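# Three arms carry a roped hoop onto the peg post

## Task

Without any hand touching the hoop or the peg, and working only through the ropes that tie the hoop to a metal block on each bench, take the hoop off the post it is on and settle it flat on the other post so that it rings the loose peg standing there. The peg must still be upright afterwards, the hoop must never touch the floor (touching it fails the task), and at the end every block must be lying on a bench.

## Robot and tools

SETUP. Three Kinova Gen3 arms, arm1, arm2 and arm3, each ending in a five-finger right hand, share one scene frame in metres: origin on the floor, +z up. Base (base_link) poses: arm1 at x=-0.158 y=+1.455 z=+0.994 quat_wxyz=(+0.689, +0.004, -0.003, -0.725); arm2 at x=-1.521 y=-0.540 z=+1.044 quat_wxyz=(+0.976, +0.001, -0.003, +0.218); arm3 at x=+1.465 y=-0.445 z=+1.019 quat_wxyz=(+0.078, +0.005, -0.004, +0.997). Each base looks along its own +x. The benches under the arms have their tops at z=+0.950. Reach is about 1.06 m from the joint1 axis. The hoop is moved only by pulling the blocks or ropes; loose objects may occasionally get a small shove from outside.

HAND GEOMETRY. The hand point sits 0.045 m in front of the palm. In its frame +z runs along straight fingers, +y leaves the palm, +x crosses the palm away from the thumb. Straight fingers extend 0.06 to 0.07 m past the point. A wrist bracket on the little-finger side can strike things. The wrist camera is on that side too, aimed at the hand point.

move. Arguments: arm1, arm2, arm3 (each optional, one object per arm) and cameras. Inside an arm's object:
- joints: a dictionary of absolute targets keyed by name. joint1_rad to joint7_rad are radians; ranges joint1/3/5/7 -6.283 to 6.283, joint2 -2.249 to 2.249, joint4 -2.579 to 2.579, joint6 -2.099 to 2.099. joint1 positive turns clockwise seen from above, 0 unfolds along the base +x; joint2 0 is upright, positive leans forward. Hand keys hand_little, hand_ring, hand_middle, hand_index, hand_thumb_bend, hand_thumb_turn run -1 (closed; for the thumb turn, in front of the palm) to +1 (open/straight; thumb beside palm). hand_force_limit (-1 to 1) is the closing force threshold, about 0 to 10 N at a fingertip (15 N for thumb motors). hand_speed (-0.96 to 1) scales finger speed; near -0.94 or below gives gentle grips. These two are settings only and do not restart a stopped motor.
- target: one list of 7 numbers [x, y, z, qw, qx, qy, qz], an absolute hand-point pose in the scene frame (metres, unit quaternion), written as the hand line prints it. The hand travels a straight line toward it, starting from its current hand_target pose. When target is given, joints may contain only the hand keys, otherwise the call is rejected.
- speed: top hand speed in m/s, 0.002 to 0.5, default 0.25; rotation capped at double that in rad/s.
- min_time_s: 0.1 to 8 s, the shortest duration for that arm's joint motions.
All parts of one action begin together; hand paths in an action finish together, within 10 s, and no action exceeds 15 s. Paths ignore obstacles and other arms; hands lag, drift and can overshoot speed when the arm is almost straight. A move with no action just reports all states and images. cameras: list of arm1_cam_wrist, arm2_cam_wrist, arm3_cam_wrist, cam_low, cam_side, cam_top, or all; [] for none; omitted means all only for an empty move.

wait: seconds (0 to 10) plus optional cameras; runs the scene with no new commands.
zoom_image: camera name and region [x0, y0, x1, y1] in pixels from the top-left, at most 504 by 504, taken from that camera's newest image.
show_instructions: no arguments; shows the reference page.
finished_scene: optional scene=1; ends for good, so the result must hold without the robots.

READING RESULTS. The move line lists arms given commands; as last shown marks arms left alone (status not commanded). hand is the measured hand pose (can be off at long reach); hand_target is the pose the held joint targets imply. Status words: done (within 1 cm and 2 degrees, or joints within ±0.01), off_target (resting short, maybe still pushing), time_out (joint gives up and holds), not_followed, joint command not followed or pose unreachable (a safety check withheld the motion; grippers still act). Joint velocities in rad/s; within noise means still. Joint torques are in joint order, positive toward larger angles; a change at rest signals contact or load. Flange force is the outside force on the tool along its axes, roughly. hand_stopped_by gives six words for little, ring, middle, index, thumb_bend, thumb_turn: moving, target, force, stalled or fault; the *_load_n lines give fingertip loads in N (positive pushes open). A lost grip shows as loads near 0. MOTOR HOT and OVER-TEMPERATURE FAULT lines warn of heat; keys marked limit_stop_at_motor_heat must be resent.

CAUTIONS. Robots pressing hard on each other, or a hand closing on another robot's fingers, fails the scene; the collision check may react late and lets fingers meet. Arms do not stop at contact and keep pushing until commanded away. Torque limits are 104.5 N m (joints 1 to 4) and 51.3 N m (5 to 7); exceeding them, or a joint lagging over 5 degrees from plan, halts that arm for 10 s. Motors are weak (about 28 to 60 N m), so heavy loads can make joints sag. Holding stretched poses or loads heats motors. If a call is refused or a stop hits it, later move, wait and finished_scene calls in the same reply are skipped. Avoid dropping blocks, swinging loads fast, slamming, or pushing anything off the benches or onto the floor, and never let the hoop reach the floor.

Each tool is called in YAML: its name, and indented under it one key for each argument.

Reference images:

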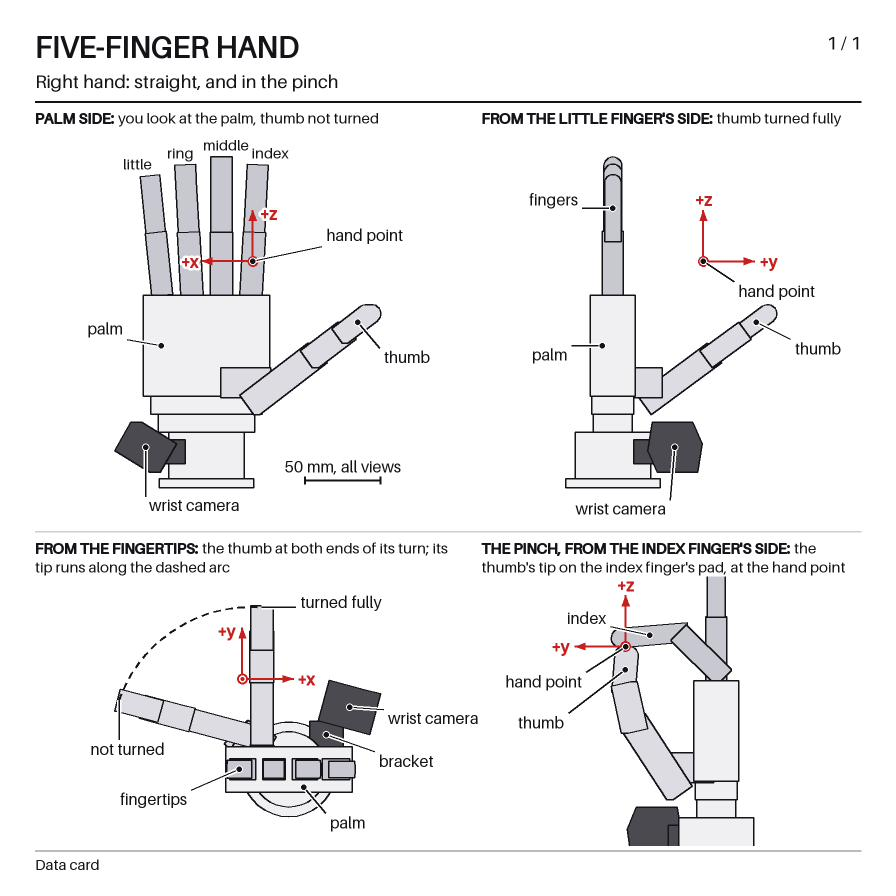

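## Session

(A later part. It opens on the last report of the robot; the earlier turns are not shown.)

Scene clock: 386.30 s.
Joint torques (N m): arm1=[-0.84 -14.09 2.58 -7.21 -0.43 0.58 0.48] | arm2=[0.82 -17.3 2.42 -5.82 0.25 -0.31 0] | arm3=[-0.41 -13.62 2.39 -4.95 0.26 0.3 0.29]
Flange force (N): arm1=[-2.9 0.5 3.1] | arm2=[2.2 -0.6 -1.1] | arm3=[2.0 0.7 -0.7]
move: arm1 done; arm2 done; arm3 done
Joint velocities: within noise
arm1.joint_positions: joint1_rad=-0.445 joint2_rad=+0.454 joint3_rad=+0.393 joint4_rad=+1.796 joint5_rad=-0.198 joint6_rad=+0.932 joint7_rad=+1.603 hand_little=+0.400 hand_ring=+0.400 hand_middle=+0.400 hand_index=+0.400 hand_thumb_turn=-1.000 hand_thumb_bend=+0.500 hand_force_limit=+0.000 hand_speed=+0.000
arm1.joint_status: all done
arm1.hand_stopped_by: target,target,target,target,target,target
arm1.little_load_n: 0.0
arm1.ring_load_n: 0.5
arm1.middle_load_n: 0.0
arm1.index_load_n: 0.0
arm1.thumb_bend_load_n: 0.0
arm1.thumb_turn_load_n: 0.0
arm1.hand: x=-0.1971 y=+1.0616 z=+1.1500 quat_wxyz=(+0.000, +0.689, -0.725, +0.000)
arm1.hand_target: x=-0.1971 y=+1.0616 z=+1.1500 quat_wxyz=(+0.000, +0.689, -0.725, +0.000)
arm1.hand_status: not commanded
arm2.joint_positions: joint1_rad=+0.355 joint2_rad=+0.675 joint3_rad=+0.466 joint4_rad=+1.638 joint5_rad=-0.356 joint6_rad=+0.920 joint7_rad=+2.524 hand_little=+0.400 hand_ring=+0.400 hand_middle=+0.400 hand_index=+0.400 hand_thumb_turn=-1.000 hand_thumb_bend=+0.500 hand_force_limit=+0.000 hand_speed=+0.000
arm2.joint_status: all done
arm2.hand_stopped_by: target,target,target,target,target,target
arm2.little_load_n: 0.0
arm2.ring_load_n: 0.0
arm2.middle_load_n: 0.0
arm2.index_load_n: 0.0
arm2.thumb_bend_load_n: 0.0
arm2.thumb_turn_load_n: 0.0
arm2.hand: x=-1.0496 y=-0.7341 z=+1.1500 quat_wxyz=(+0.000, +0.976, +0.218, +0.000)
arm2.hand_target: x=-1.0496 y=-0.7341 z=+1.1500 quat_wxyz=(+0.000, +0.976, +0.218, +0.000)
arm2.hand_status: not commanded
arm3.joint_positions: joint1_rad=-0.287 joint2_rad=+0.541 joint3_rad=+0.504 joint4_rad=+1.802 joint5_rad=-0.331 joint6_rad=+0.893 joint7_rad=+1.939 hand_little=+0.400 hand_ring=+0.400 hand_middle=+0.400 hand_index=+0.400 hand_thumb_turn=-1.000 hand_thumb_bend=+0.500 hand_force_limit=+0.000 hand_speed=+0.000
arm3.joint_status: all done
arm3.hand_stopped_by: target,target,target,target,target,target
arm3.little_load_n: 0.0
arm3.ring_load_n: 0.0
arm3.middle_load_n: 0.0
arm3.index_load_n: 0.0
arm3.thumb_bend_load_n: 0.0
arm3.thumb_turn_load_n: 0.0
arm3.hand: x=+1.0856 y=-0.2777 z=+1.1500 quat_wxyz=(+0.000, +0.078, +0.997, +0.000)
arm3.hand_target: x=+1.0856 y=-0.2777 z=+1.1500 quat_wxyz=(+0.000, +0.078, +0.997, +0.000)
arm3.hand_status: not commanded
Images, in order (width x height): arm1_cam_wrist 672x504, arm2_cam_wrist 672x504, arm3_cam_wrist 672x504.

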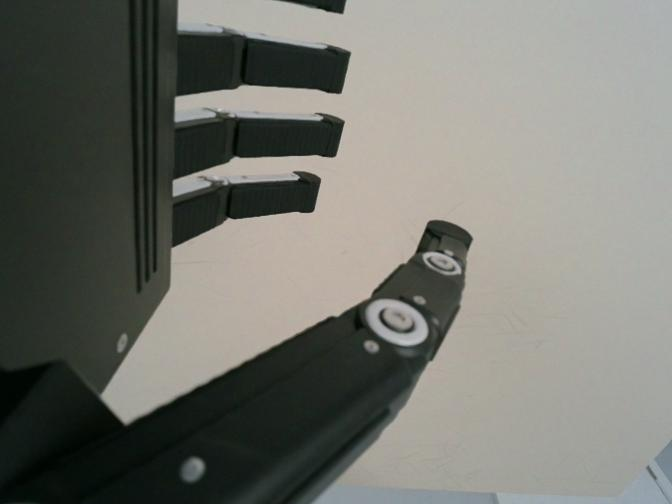

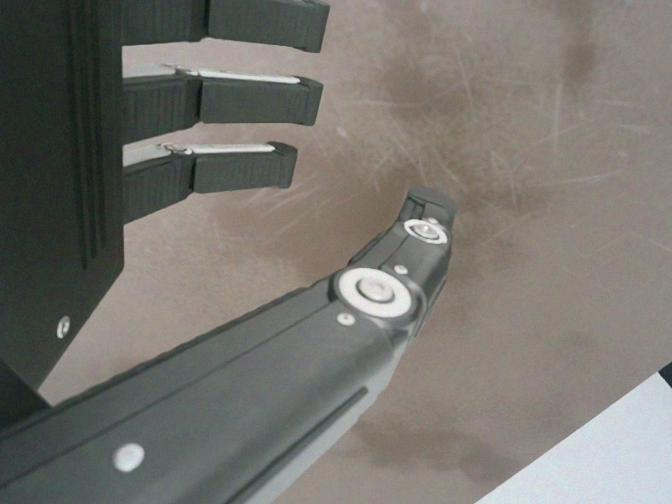

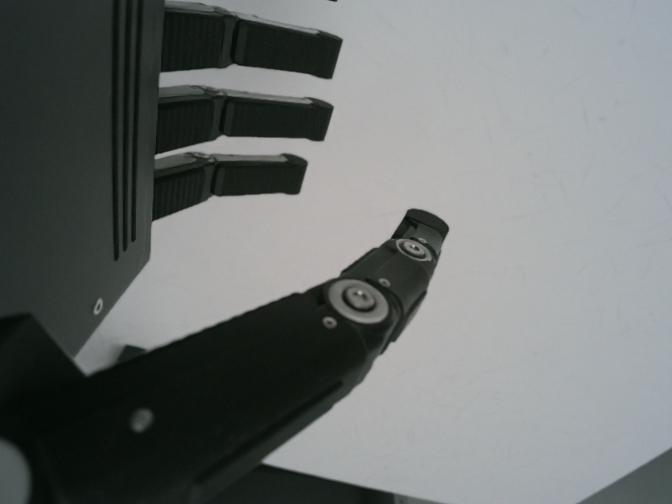

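move:
  arm1: {"target": [-0.05, 0.907, 1.08, -0.3426, 0.5934, -0.6308, 0.3642]}
  arm2: {"target": [-0.969, -0.515, 1.08, -0.5, 0.866, 0, 0]}
  arm3: {"target": [0.912, -0.40, 1.08, -0.1294, 0.2241, 0.8365, -0.4830]}
  cameras: ["all"]

zoom_image:
  camera: "cam_top"
  region: [270, 10, 350, 90]

zoom_image:
  camera: "cam_top"
  region: [20, 340, 110, 430]

zoom_image:
  camera: "cam_top"
  region: [530, 290, 630, 390]

Scene clock: 420.53 s.
Joint torques (N m): arm1=[-0.93 -21.53 -0.76 -6.42 -2.04 1.91 0.38] | arm2=[0.76 -23.1 -1.23 -5.22 -1.28 1.25 -0.03] | arm3=[-0.45 -19.4 -1.24 -3.95 -1.14 1.89 0.29]
Flange force (N): arm1=[-4.1 -0.5 0.7] | arm2=[2.0 -0.4 0.1] | arm3=[2.6 -1.2 -0.8]
move: arm1 done; arm2 done; arm3 done
Joint velocities: within noise
arm1.joint_positions: joint1_rad=+0.195 joint2_rad=+0.988 joint3_rad=-0.088 joint4_rad=+1.337 joint5_rad=-1.024 joint6_rad=+1.262 joint7_rad=+2.269 hand_little=+0.400 hand_ring=+0.400 hand_middle=+0.400 hand_index=+0.400 hand_thumb_turn=-1.000 hand_thumb_bend=+0.500 hand_force_limit=+0.000 hand_speed=+0.000
arm1.joint_status: not commanded
arm1.hand_stopped_by: target,target,target,target,target,target
arm1.little_load_n: 0.0
arm1.ring_load_n: 0.0
arm1.middle_load_n: -0.5
arm1.index_load_n: 0.0
arm1.thumb_bend_load_n: 0.0
arm1.thumb_turn_load_n: 0.0
arm1.hand: x=-0.0500 y=+0.9070 z=+1.0800 quat_wxyz=(-0.343, +0.593, -0.631, +0.364)
arm1.hand_target: x=-0.0500 y=+0.9070 z=+1.0800 quat_wxyz=(-0.343, +0.593, -0.631, +0.364)
arm1.hand_status: done (0.000 m and 0.0 deg from the pose sent, 0.225 m and 60.0 deg at the start)
arm2.joint_positions: joint1_rad=+0.731 joint2_rad=+1.165 joint3_rad=+0.072 joint4_rad=+1.119 joint5_rad=-1.024 joint6_rad=+1.487 joint7_rad=+2.352 hand_little=+0.400 hand_ring=+0.400 hand_middle=+0.400 hand_index=+0.400 hand_thumb_turn=-1.000 hand_thumb_bend=+0.500 hand_force_limit=+0.000 hand_speed=+0.000
arm2.joint_status: not commanded
arm2.hand_stopped_by: target,target,target,target,target,target
arm2.little_load_n: 0.0
arm2.ring_load_n: 0.0
arm2.middle_load_n: 0.0
arm2.index_load_n: 0.0
arm2.thumb_bend_load_n: 0.0
arm2.thumb_turn_load_n: 0.0
arm2.hand: x=-0.9690 y=-0.5150 z=+1.0800 quat_wxyz=(-0.500, +0.866, +0.000, +0.000)
arm2.hand_target: x=-0.9690 y=-0.5150 z=+1.0800 quat_wxyz=(-0.500, +0.866, +0.000, +0.000)
arm2.hand_status: done (0.000 m and 0.0 deg from the pose sent, 0.244 m and 64.6 deg at the start)
arm3.joint_positions: joint1_rad=+0.343 joint2_rad=+0.974 joint3_rad=+0.004 joint4_rad=+1.531 joint5_rad=-1.256 joint6_rad=+1.152 joint7_rad=+2.420 hand_little=+0.400 hand_ring=+0.400 hand_middle=+0.400 hand_index=+0.400 hand_thumb_turn=-1.000 hand_thumb_bend=+0.500 hand_force_limit=+0.000 hand_speed=+0.000
arm3.joint_status: not commanded
arm3.hand_stopped_by: target,target,target,target,target,target
arm3.little_load_n: 0.0
arm3.ring_load_n: 0.0
arm3.middle_load_n: 0.0
arm3.index_load_n: 0.0
arm3.thumb_bend_load_n: 0.0
arm3.thumb_turn_load_n: 0.0
arm3.hand: x=+0.9120 y=-0.4000 z=+1.0800 quat_wxyz=(-0.129, +0.224, +0.836, -0.483)
arm3.hand_target: x=+0.9120 y=-0.4000 z=+1.0800 quat_wxyz=(-0.129, +0.224, +0.836, -0.483)
arm3.hand_status: done (0.000 m and 0.0 deg from the pose sent, 0.224 m and 63.3 deg at the start)
pictures: arm1_cam_wrist, arm2_cam_wrist, arm3_cam_wrist, cam_low, cam_side, cam_top
Images, in order (width x height): arm1_cam_wrist 672x504, arm2_cam_wrist 672x504, arm3_cam_wrist 672x504, cam_low 672x504, cam_side 672x504, cam_top 672x504.

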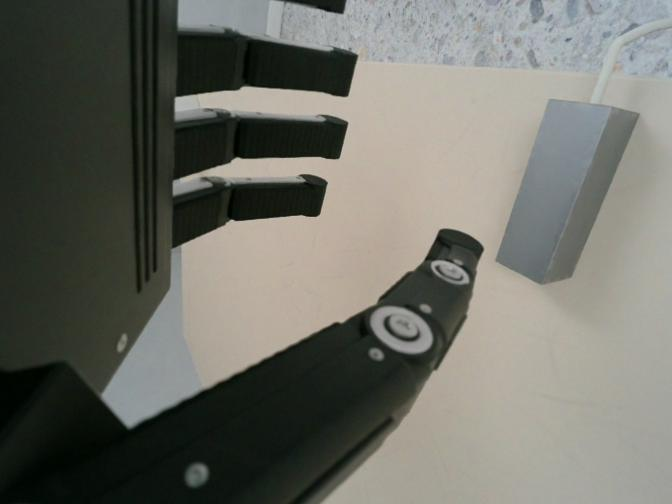

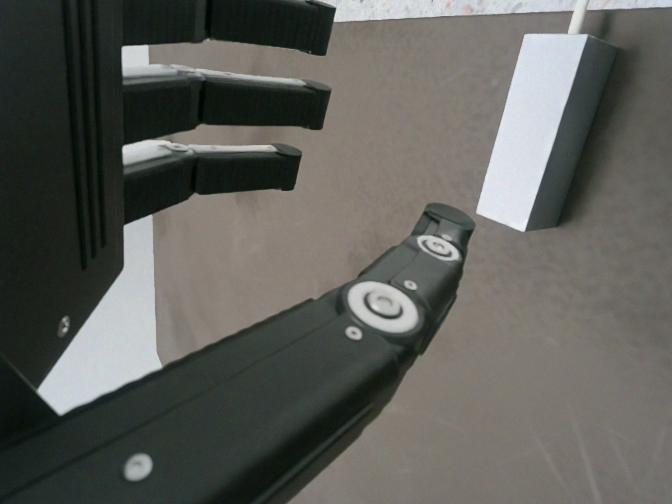

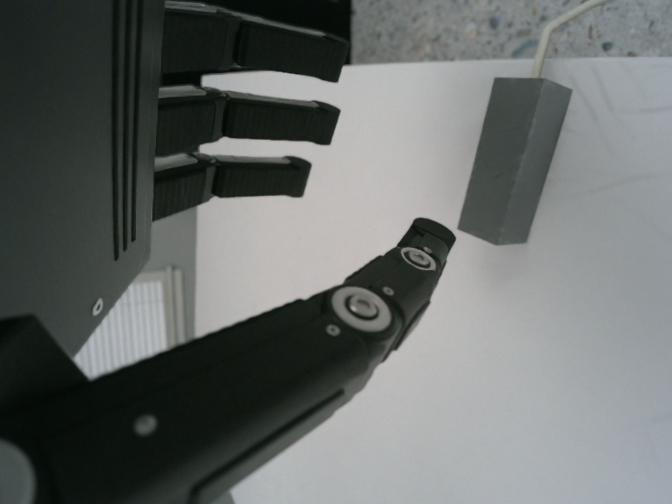

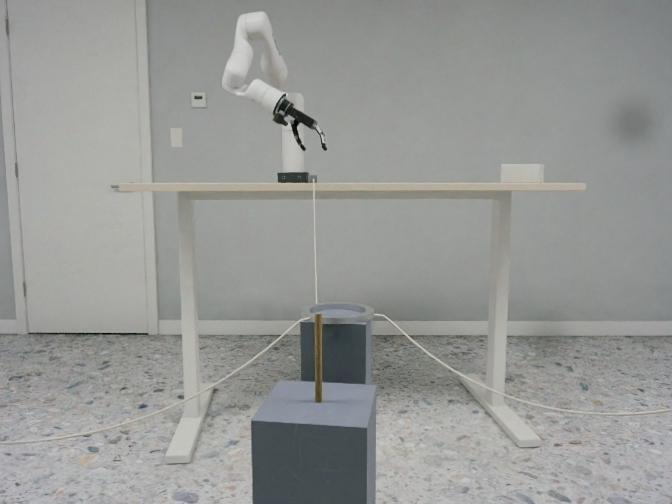

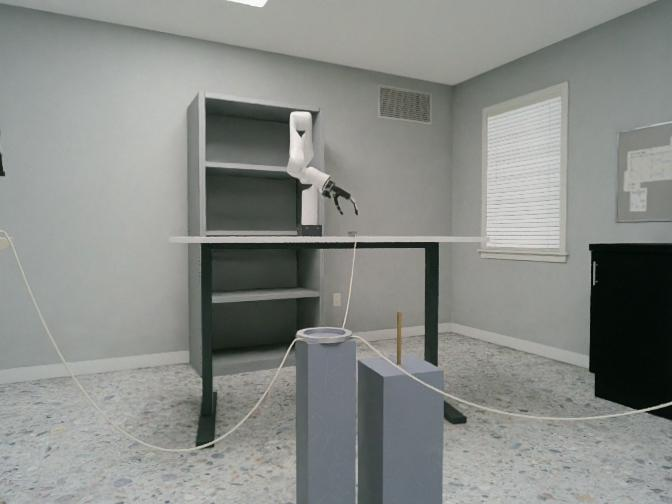

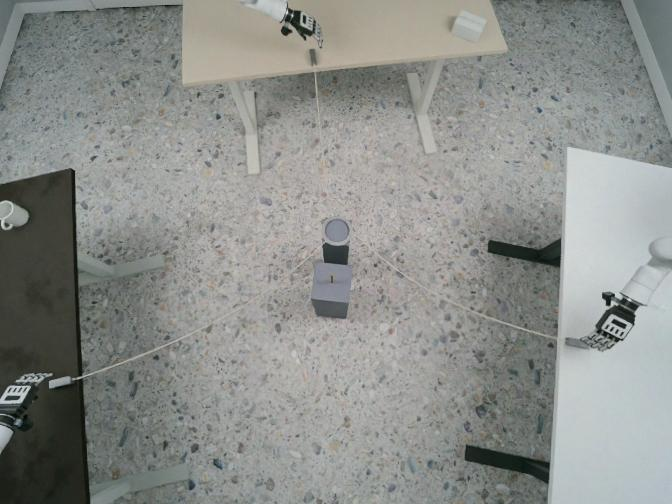

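Scaled by 6.300 from the camera's image (finer frame: 960x720).

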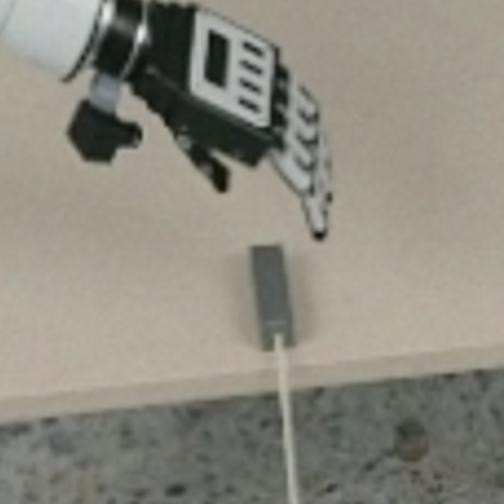

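Scaled by 5.600 from the camera's image (finer frame: 960x720).

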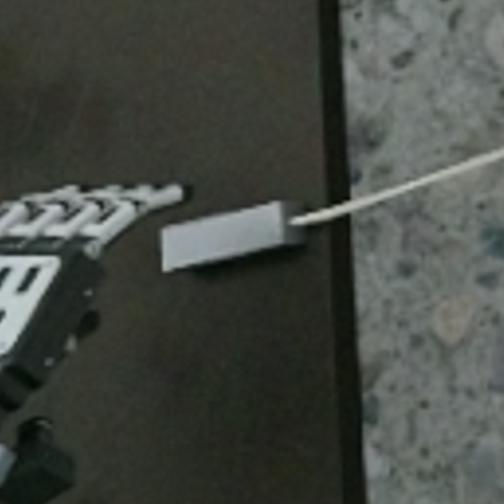

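Scaled by 5.040 from the camera's image (finer frame: 960x720).

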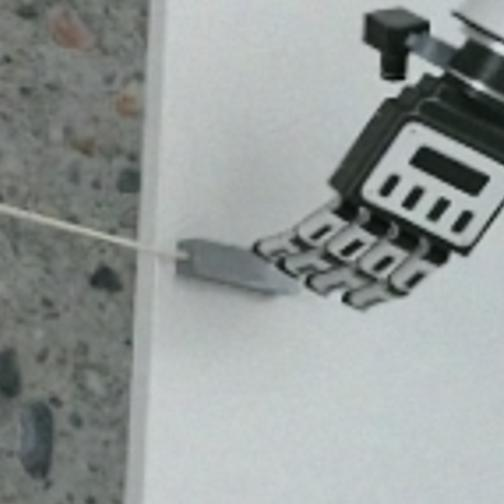

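move:
  arm1: {"target": [-0.05, 0.907, 1.02, -0.3426, 0.5934, -0.6308, 0.3642], "speed": 0.1}
  arm2: {"target": [-0.969, -0.515, 1.02, -0.5, 0.866, 0, 0], "speed": 0.1}
  arm3: {"target": [0.912, -0.40, 1.02, -0.1294, 0.2241, 0.8365, -0.4830], "speed": 0.1}
  cameras: ["all"]

zoom_image:
  camera: "cam_top"
  region: [270, 10, 350, 90]

zoom_image:
  camera: "cam_top"
  region: [20, 340, 110, 430]

zoom_image:
  camera: "cam_top"
  region: [530, 290, 630, 390]

zoom_image:
  camera: "cam_low"
  region: [260, 110, 360, 210]

zoom_image:
  camera: "cam_side"
  region: [300, 170, 400, 270]

Scene clock: 481.47 s.
Joint torques (N m): arm1=[-0.9 -22 -0.89 -5.83 -1.87 2.11 0.35] | arm2=[0.73 -23.4 -1.32 -4.8 -1.17 1.36 -0.03] | arm3=[-0.49 -19.88 -1.47 -3.27 -0.97 2.03 0.3]
Flange force (N): arm1=[-4.4 -0.8 0.7] | arm2=[2.0 -0.2 0.2] | arm3=[2.9 -0.9 -0.7]
move: arm1 done; arm2 done; arm3 done
Joint velocities: within noise
arm1.joint_positions: joint1_rad=+0.200 joint2_rad=+1.095 joint3_rad=-0.096 joint4_rad=+1.329 joint5_rad=-1.038 joint6_rad=+1.210 joint7_rad=+2.357 hand_little=+0.400 hand_ring=+0.400 hand_middle=+0.400 hand_index=+0.400 hand_thumb_turn=-1.000 hand_thumb_bend=+0.500 hand_force_limit=+0.000 hand_speed=+0.000
arm1.joint_status: not commanded
arm1.hand_stopped_by: target,target,target,target,target,target
arm1.little_load_n: 0.0
arm1.ring_load_n: 0.0
arm1.middle_load_n: 0.0
arm1.index_load_n: 0.0
arm1.thumb_bend_load_n: 0.0
arm1.thumb_turn_load_n: 0.0
arm1.hand: x=-0.0500 y=+0.9070 z=+1.0200 quat_wxyz=(-0.343, +0.593, -0.631, +0.364)
arm1.hand_target: x=-0.0500 y=+0.9070 z=+1.0200 quat_wxyz=(-0.343, +0.593, -0.631, +0.364)
arm1.hand_status: done (0.000 m and 0.0 deg from the pose sent, 0.060 m and 0.0 deg at the start)
arm2.joint_positions: joint1_rad=+0.735 joint2_rad=+1.274 joint3_rad=+0.066 joint4_rad=+1.086 joint5_rad=-1.032 joint6_rad=+1.443 joint7_rad=+2.413 hand_little=+0.400 hand_ring=+0.400 hand_middle=+0.400 hand_index=+0.400 hand_thumb_turn=-1.000 hand_thumb_bend=+0.500 hand_force_limit=+0.000 hand_speed=+0.000
arm2.joint_status: not commanded
arm2.hand_stopped_by: target,target,target,target,target,target
arm2.little_load_n: -0.5
arm2.ring_load_n: 0.0
arm2.middle_load_n: 0.0
arm2.index_load_n: 0.0
arm2.thumb_bend_load_n: 0.0
arm2.thumb_turn_load_n: 0.0
arm2.hand: x=-0.9690 y=-0.5150 z=+1.0200 quat_wxyz=(-0.500, +0.866, +0.000, +0.000)
arm2.hand_target: x=-0.9690 y=-0.5150 z=+1.0200 quat_wxyz=(-0.500, +0.866, +0.000, +0.000)
arm2.hand_status: done (0.000 m and 0.0 deg from the pose sent, 0.060 m and 0.0 deg at the start)
arm3.joint_positions: joint1_rad=+0.352 joint2_rad=+1.092 joint3_rad=-0.012 joint4_rad=+1.512 joint5_rad=-1.290 joint6_rad=+1.112 joint7_rad=+2.521 hand_little=+0.400 hand_ring=+0.400 hand_middle=+0.400 hand_index=+0.400 hand_thumb_turn=-1.000 hand_thumb_bend=+0.500 hand_force_limit=+0.000 hand_speed=+0.000
arm3.joint_status: not commanded
arm3.hand_stopped_by: target,target,target,target,target,target
arm3.little_load_n: 0.0
arm3.ring_load_n: 0.0
arm3.middle_load_n: 0.0
arm3.index_load_n: 0.0
arm3.thumb_bend_load_n: 0.0
arm3.thumb_turn_load_n: 0.0
arm3.hand: x=+0.9120 y=-0.4000 z=+1.0200 quat_wxyz=(-0.129, +0.224, +0.837, -0.483)
arm3.hand_target: x=+0.9120 y=-0.4000 z=+1.0200 quat_wxyz=(-0.129, +0.224, +0.837, -0.483)
arm3.hand_status: done (0.000 m and 0.0 deg from the pose sent, 0.060 m and 0.0 deg at the start)
pictures: arm1_cam_wrist, arm2_cam_wrist, arm3_cam_wrist, cam_low, cam_side, cam_top
Images, in order (width x height): arm1_cam_wrist 672x504, arm2_cam_wrist 672x504, arm3_cam_wrist 672x504, cam_low 672x504, cam_side 672x504, cam_top 672x504.

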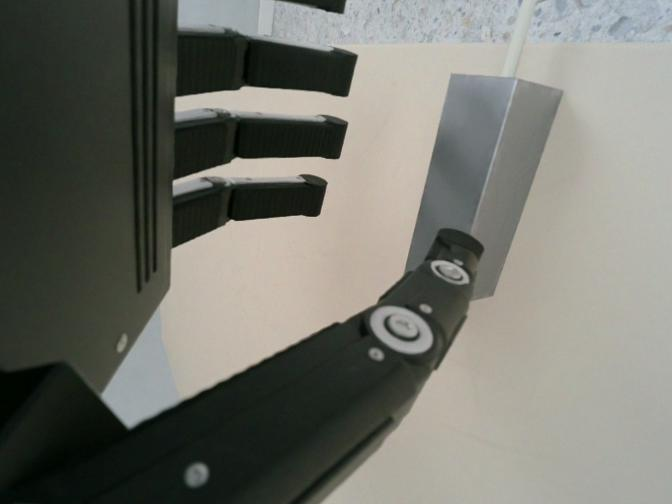

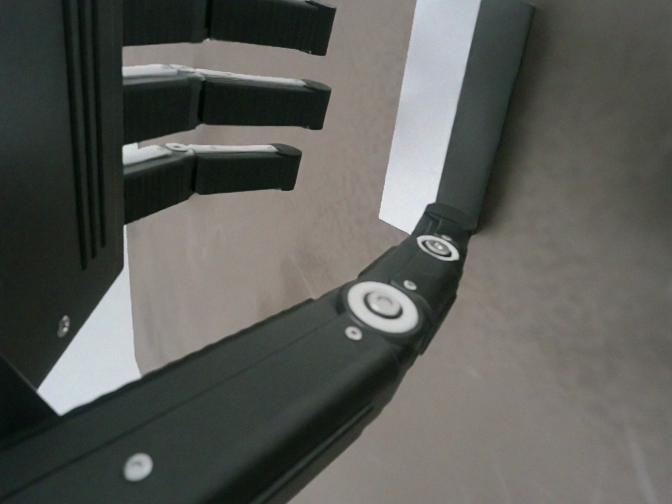

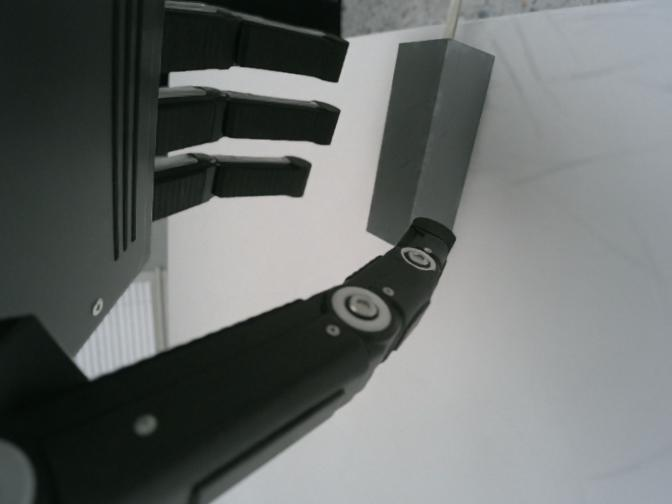

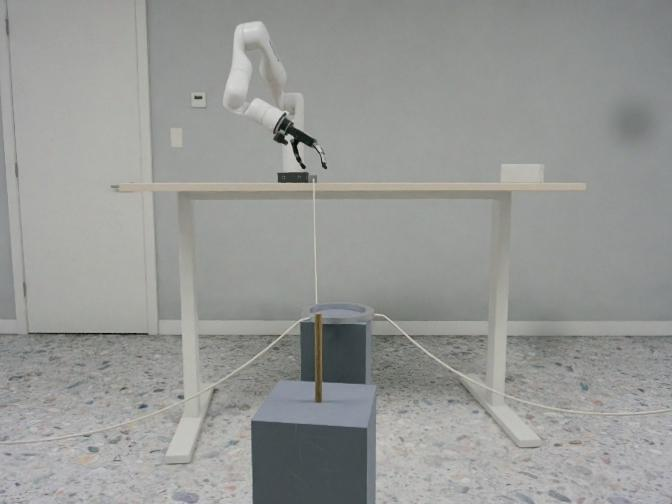

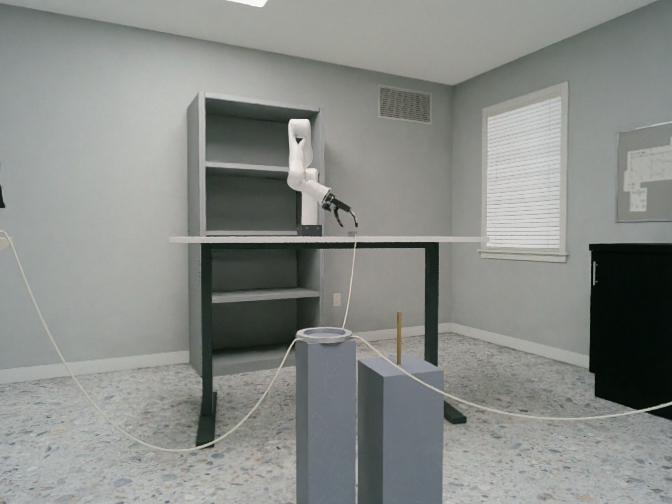

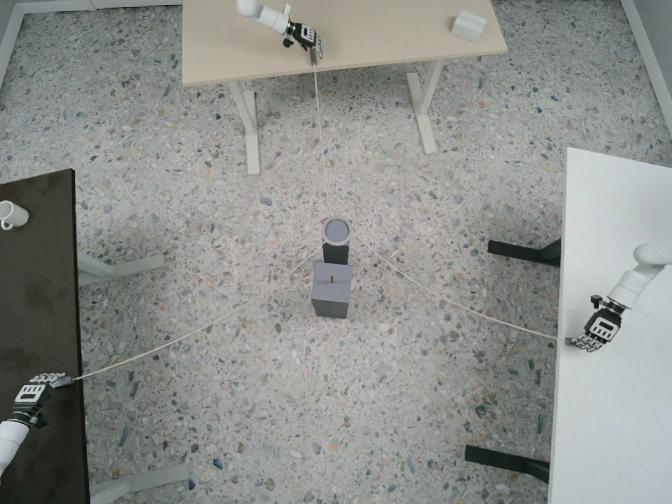

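Scaled by 6.300 from the camera's image (finer frame: 960x720).

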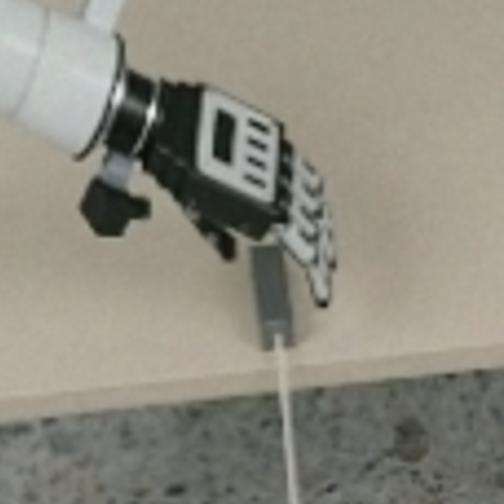

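Scaled by 5.600 from the camera's image (finer frame: 960x720).

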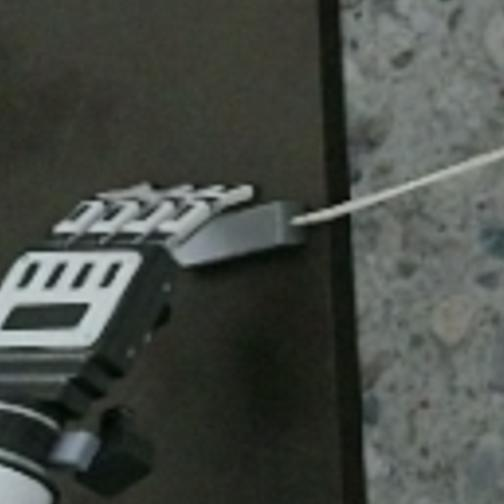

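Scaled by 5.040 from the camera's image (finer frame: 960x720).

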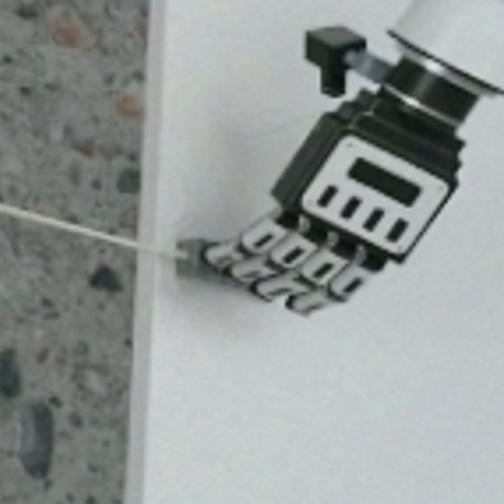

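Scaled by 5.040 from the camera's image (finer frame: 960x720).

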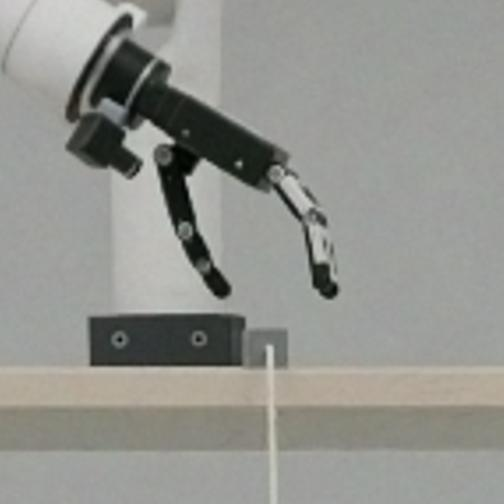

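Scaled by 5.040 from the camera's image (finer frame: 960x720).

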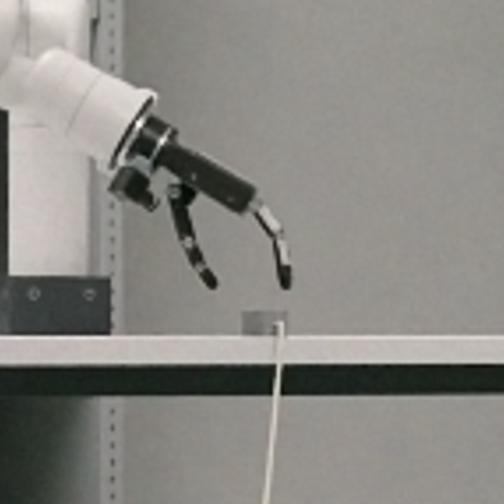

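move:
  arm1: {"target": [-0.047, 0.903, 1.02, -0.3426, 0.5934, -0.6308, 0.3642], "speed": 0.1}
  arm2: {"target": [-0.955, -0.497, 1.02, -0.5, 0.866, 0, 0], "speed": 0.1}
  arm3: {"target": [0.8896, -0.4148, 1.02, -0.1294, 0.2241, 0.8365, -0.4830], "speed": 0.1}
  cameras: ["arm1_cam_wrist", "arm2_cam_wrist", "arm3_cam_wrist", "cam_top", "cam_side"]

zoom_image:
  camera: "cam_top"
  region: [40, 350, 90, 400]

zoom_image:
  camera: "cam_top"
  region: [555, 310, 605, 360]

zoom_image:
  camera: "cam_side"
  region: [320, 190, 380, 250]

Scene clock: 601.13 s.
Joint torques (N m): arm1=[-0.98 -22.14 -0.9 -5.96 -1.85 2.04 0.35] | arm2=[0.8 -23.64 -1.43 -5.05 -1.25 1.28 -0.04] | arm3=[-0.45 -20.28 -1.56 -3.58 -1.01 2.02 0.27]
Flange force (N): arm1=[-4.6 -0.7 0.6] | arm2=[1.8 -0.4 0.2] | arm3=[2.8 -1.0 -0.5]
move: arm1 done; arm2 done; arm3 done
Joint velocities: within noise
arm1.joint_positions: joint1_rad=+0.193 joint2_rad=+1.100 joint3_rad=-0.096 joint4_rad=+1.315 joint5_rad=-1.038 joint6_rad=+1.210 joint7_rad=+2.347 hand_little=+0.400 hand_ring=+0.400 hand_middle=+0.400 hand_index=+0.400 hand_thumb_turn=-1.000 hand_thumb_bend=+0.500 hand_force_limit=+0.000 hand_speed=+0.000
arm1.joint_status: not commanded
arm1.hand_stopped_by: target,target,target,target,target,target
arm1.little_load_n: 0.0
arm1.ring_load_n: 0.0
arm1.middle_load_n: 0.0
arm1.index_load_n: 0.0
arm1.thumb_bend_load_n: 0.0
arm1.thumb_turn_load_n: 0.0
arm1.hand: x=-0.0470 y=+0.9030 z=+1.0200 quat_wxyz=(-0.343, +0.593, -0.631, +0.364)
arm1.hand_target: x=-0.0470 y=+0.9030 z=+1.0200 quat_wxyz=(-0.343, +0.593, -0.631, +0.364)
arm1.hand_status: done (0.000 m and 0.0 deg from the pose sent, 0.005 m and 0.0 deg at the start)
arm2.joint_positions: joint1_rad=+0.705 joint2_rad=+1.287 joint3_rad=+0.059 joint4_rad=+1.047 joint5_rad=-1.045 joint6_rad=+1.432 joint7_rad=+2.375 hand_little=+0.400 hand_ring=+0.400 hand_middle=+0.400 hand_index=+0.400 hand_thumb_turn=-1.000 hand_thumb_bend=+0.500 hand_force_limit=+0.000 hand_speed=+0.000
arm2.joint_status: not commanded
arm2.hand_stopped_by: target,target,target,target,target,target
arm2.little_load_n: 0.0
arm2.ring_load_n: 0.0
arm2.middle_load_n: 0.0
arm2.index_load_n: 0.0
arm2.thumb_bend_load_n: 0.0
arm2.thumb_turn_load_n: 0.0
arm2.hand: x=-0.9550 y=-0.4970 z=+1.0200 quat_wxyz=(-0.500, +0.866, +0.000, +0.000)
arm2.hand_target: x=-0.9550 y=-0.4970 z=+1.0200 quat_wxyz=(-0.500, +0.866, +0.000, +0.000)
arm2.hand_status: done (0.000 m and 0.0 deg from the pose sent, 0.023 m and 0.0 deg at the start)
arm3.joint_positions: joint1_rad=+0.312 joint2_rad=+1.107 joint3_rad=-0.020 joint4_rad=+1.462 joint5_rad=-1.303 joint6_rad=+1.094 joint7_rad=+2.476 hand_little=+0.400 hand_ring=+0.400 hand_middle=+0.400 hand_index=+0.400 hand_thumb_turn=-1.000 hand_thumb_bend=+0.500 hand_force_limit=+0.000 hand_speed=+0.000
arm3.joint_status: not commanded
arm3.hand_stopped_by: target,target,target,target,target,target
arm3.little_load_n: 0.0
arm3.ring_load_n: 0.0
arm3.middle_load_n: 0.0
arm3.index_load_n: 0.0
arm3.thumb_bend_load_n: 0.0
arm3.thumb_turn_load_n: 0.0
arm3.hand: x=+0.8896 y=-0.4148 z=+1.0200 quat_wxyz=(-0.129, +0.224, +0.837, -0.483)
arm3.hand_target: x=+0.8896 y=-0.4148 z=+1.0200 quat_wxyz=(-0.129, +0.224, +0.837, -0.483)
arm3.hand_status: done (0.000 m and 0.0 deg from the pose sent, 0.027 m and 0.0 deg at the start)
pictures: arm1_cam_wrist, arm2_cam_wrist, arm3_cam_wrist, cam_side, cam_top
Images, in order (width x height): arm1_cam_wrist 672x504, arm2_cam_wrist 672x504, arm3_cam_wrist 672x504, cam_side 672x504, cam_top 672x504.

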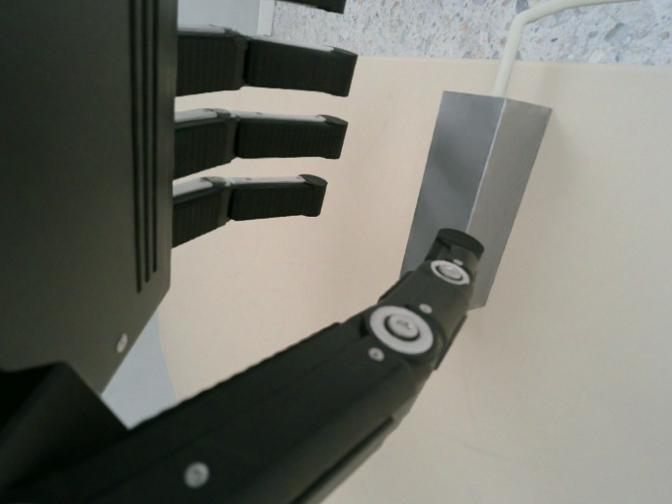

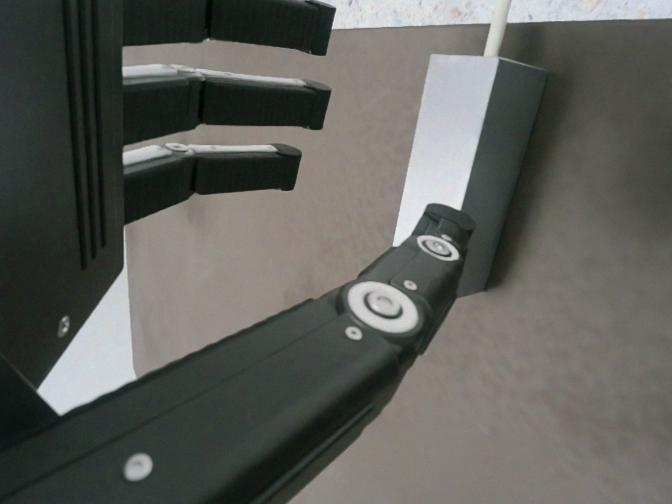

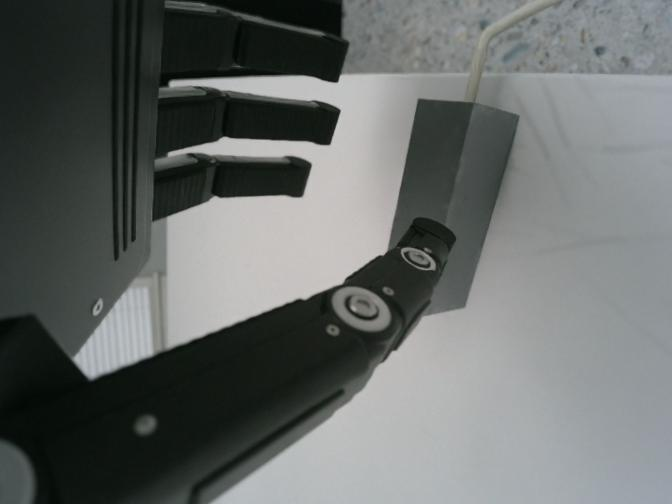

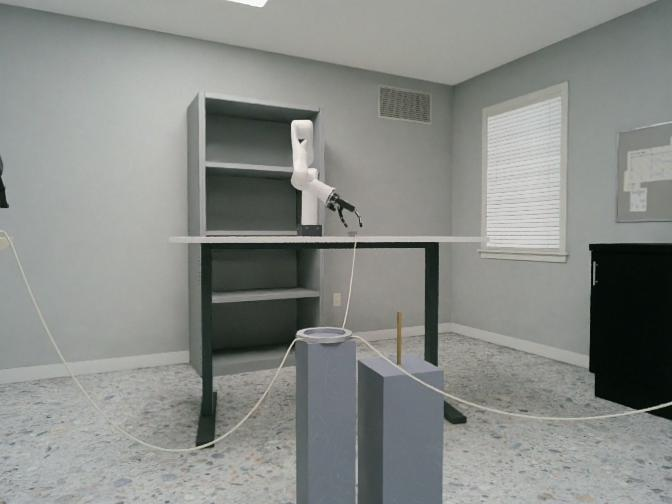

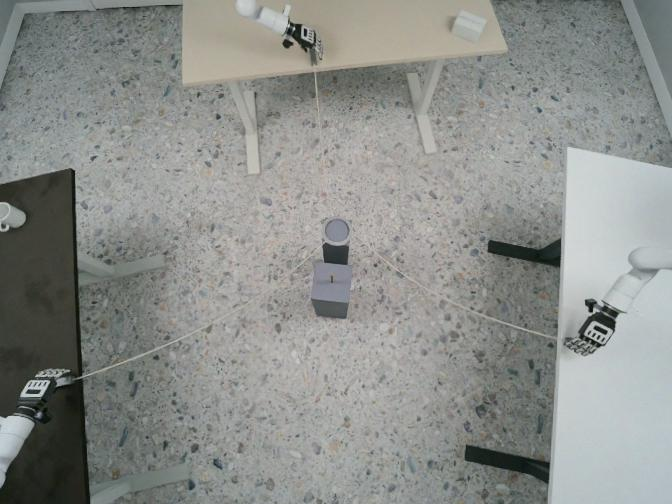

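Scaled by 10.080 from the camera's image (finer frame: 960x720).

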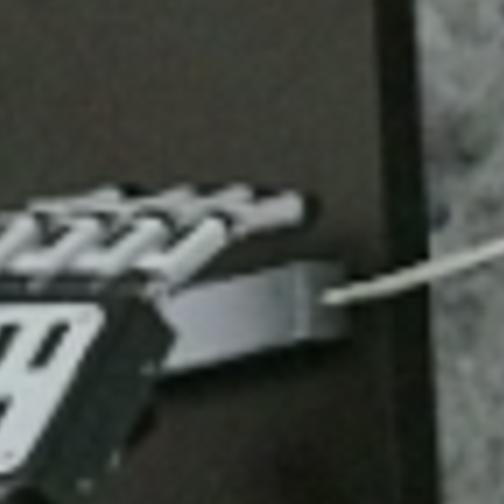

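Scaled by 10.080 from the camera's image (finer frame: 960x720).

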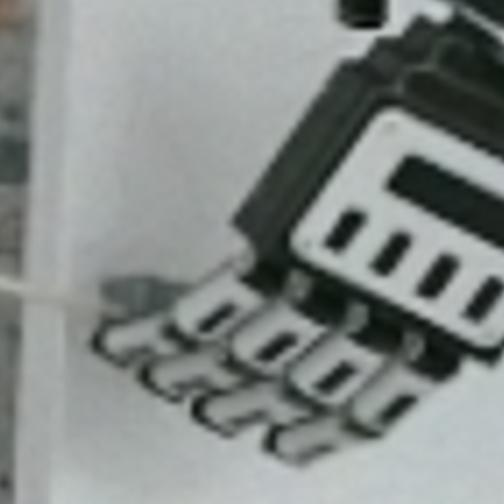

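Scaled by 8.400 from the camera's image (finer frame: 960x720).

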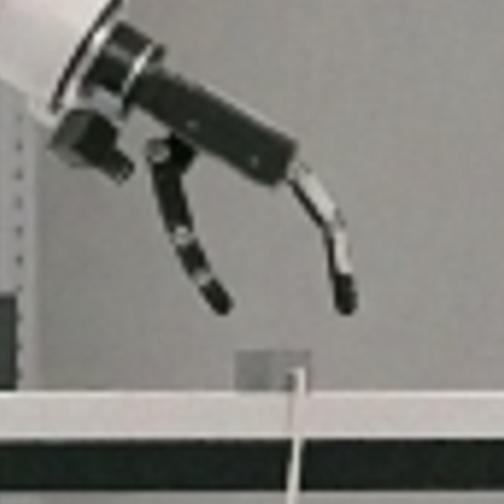

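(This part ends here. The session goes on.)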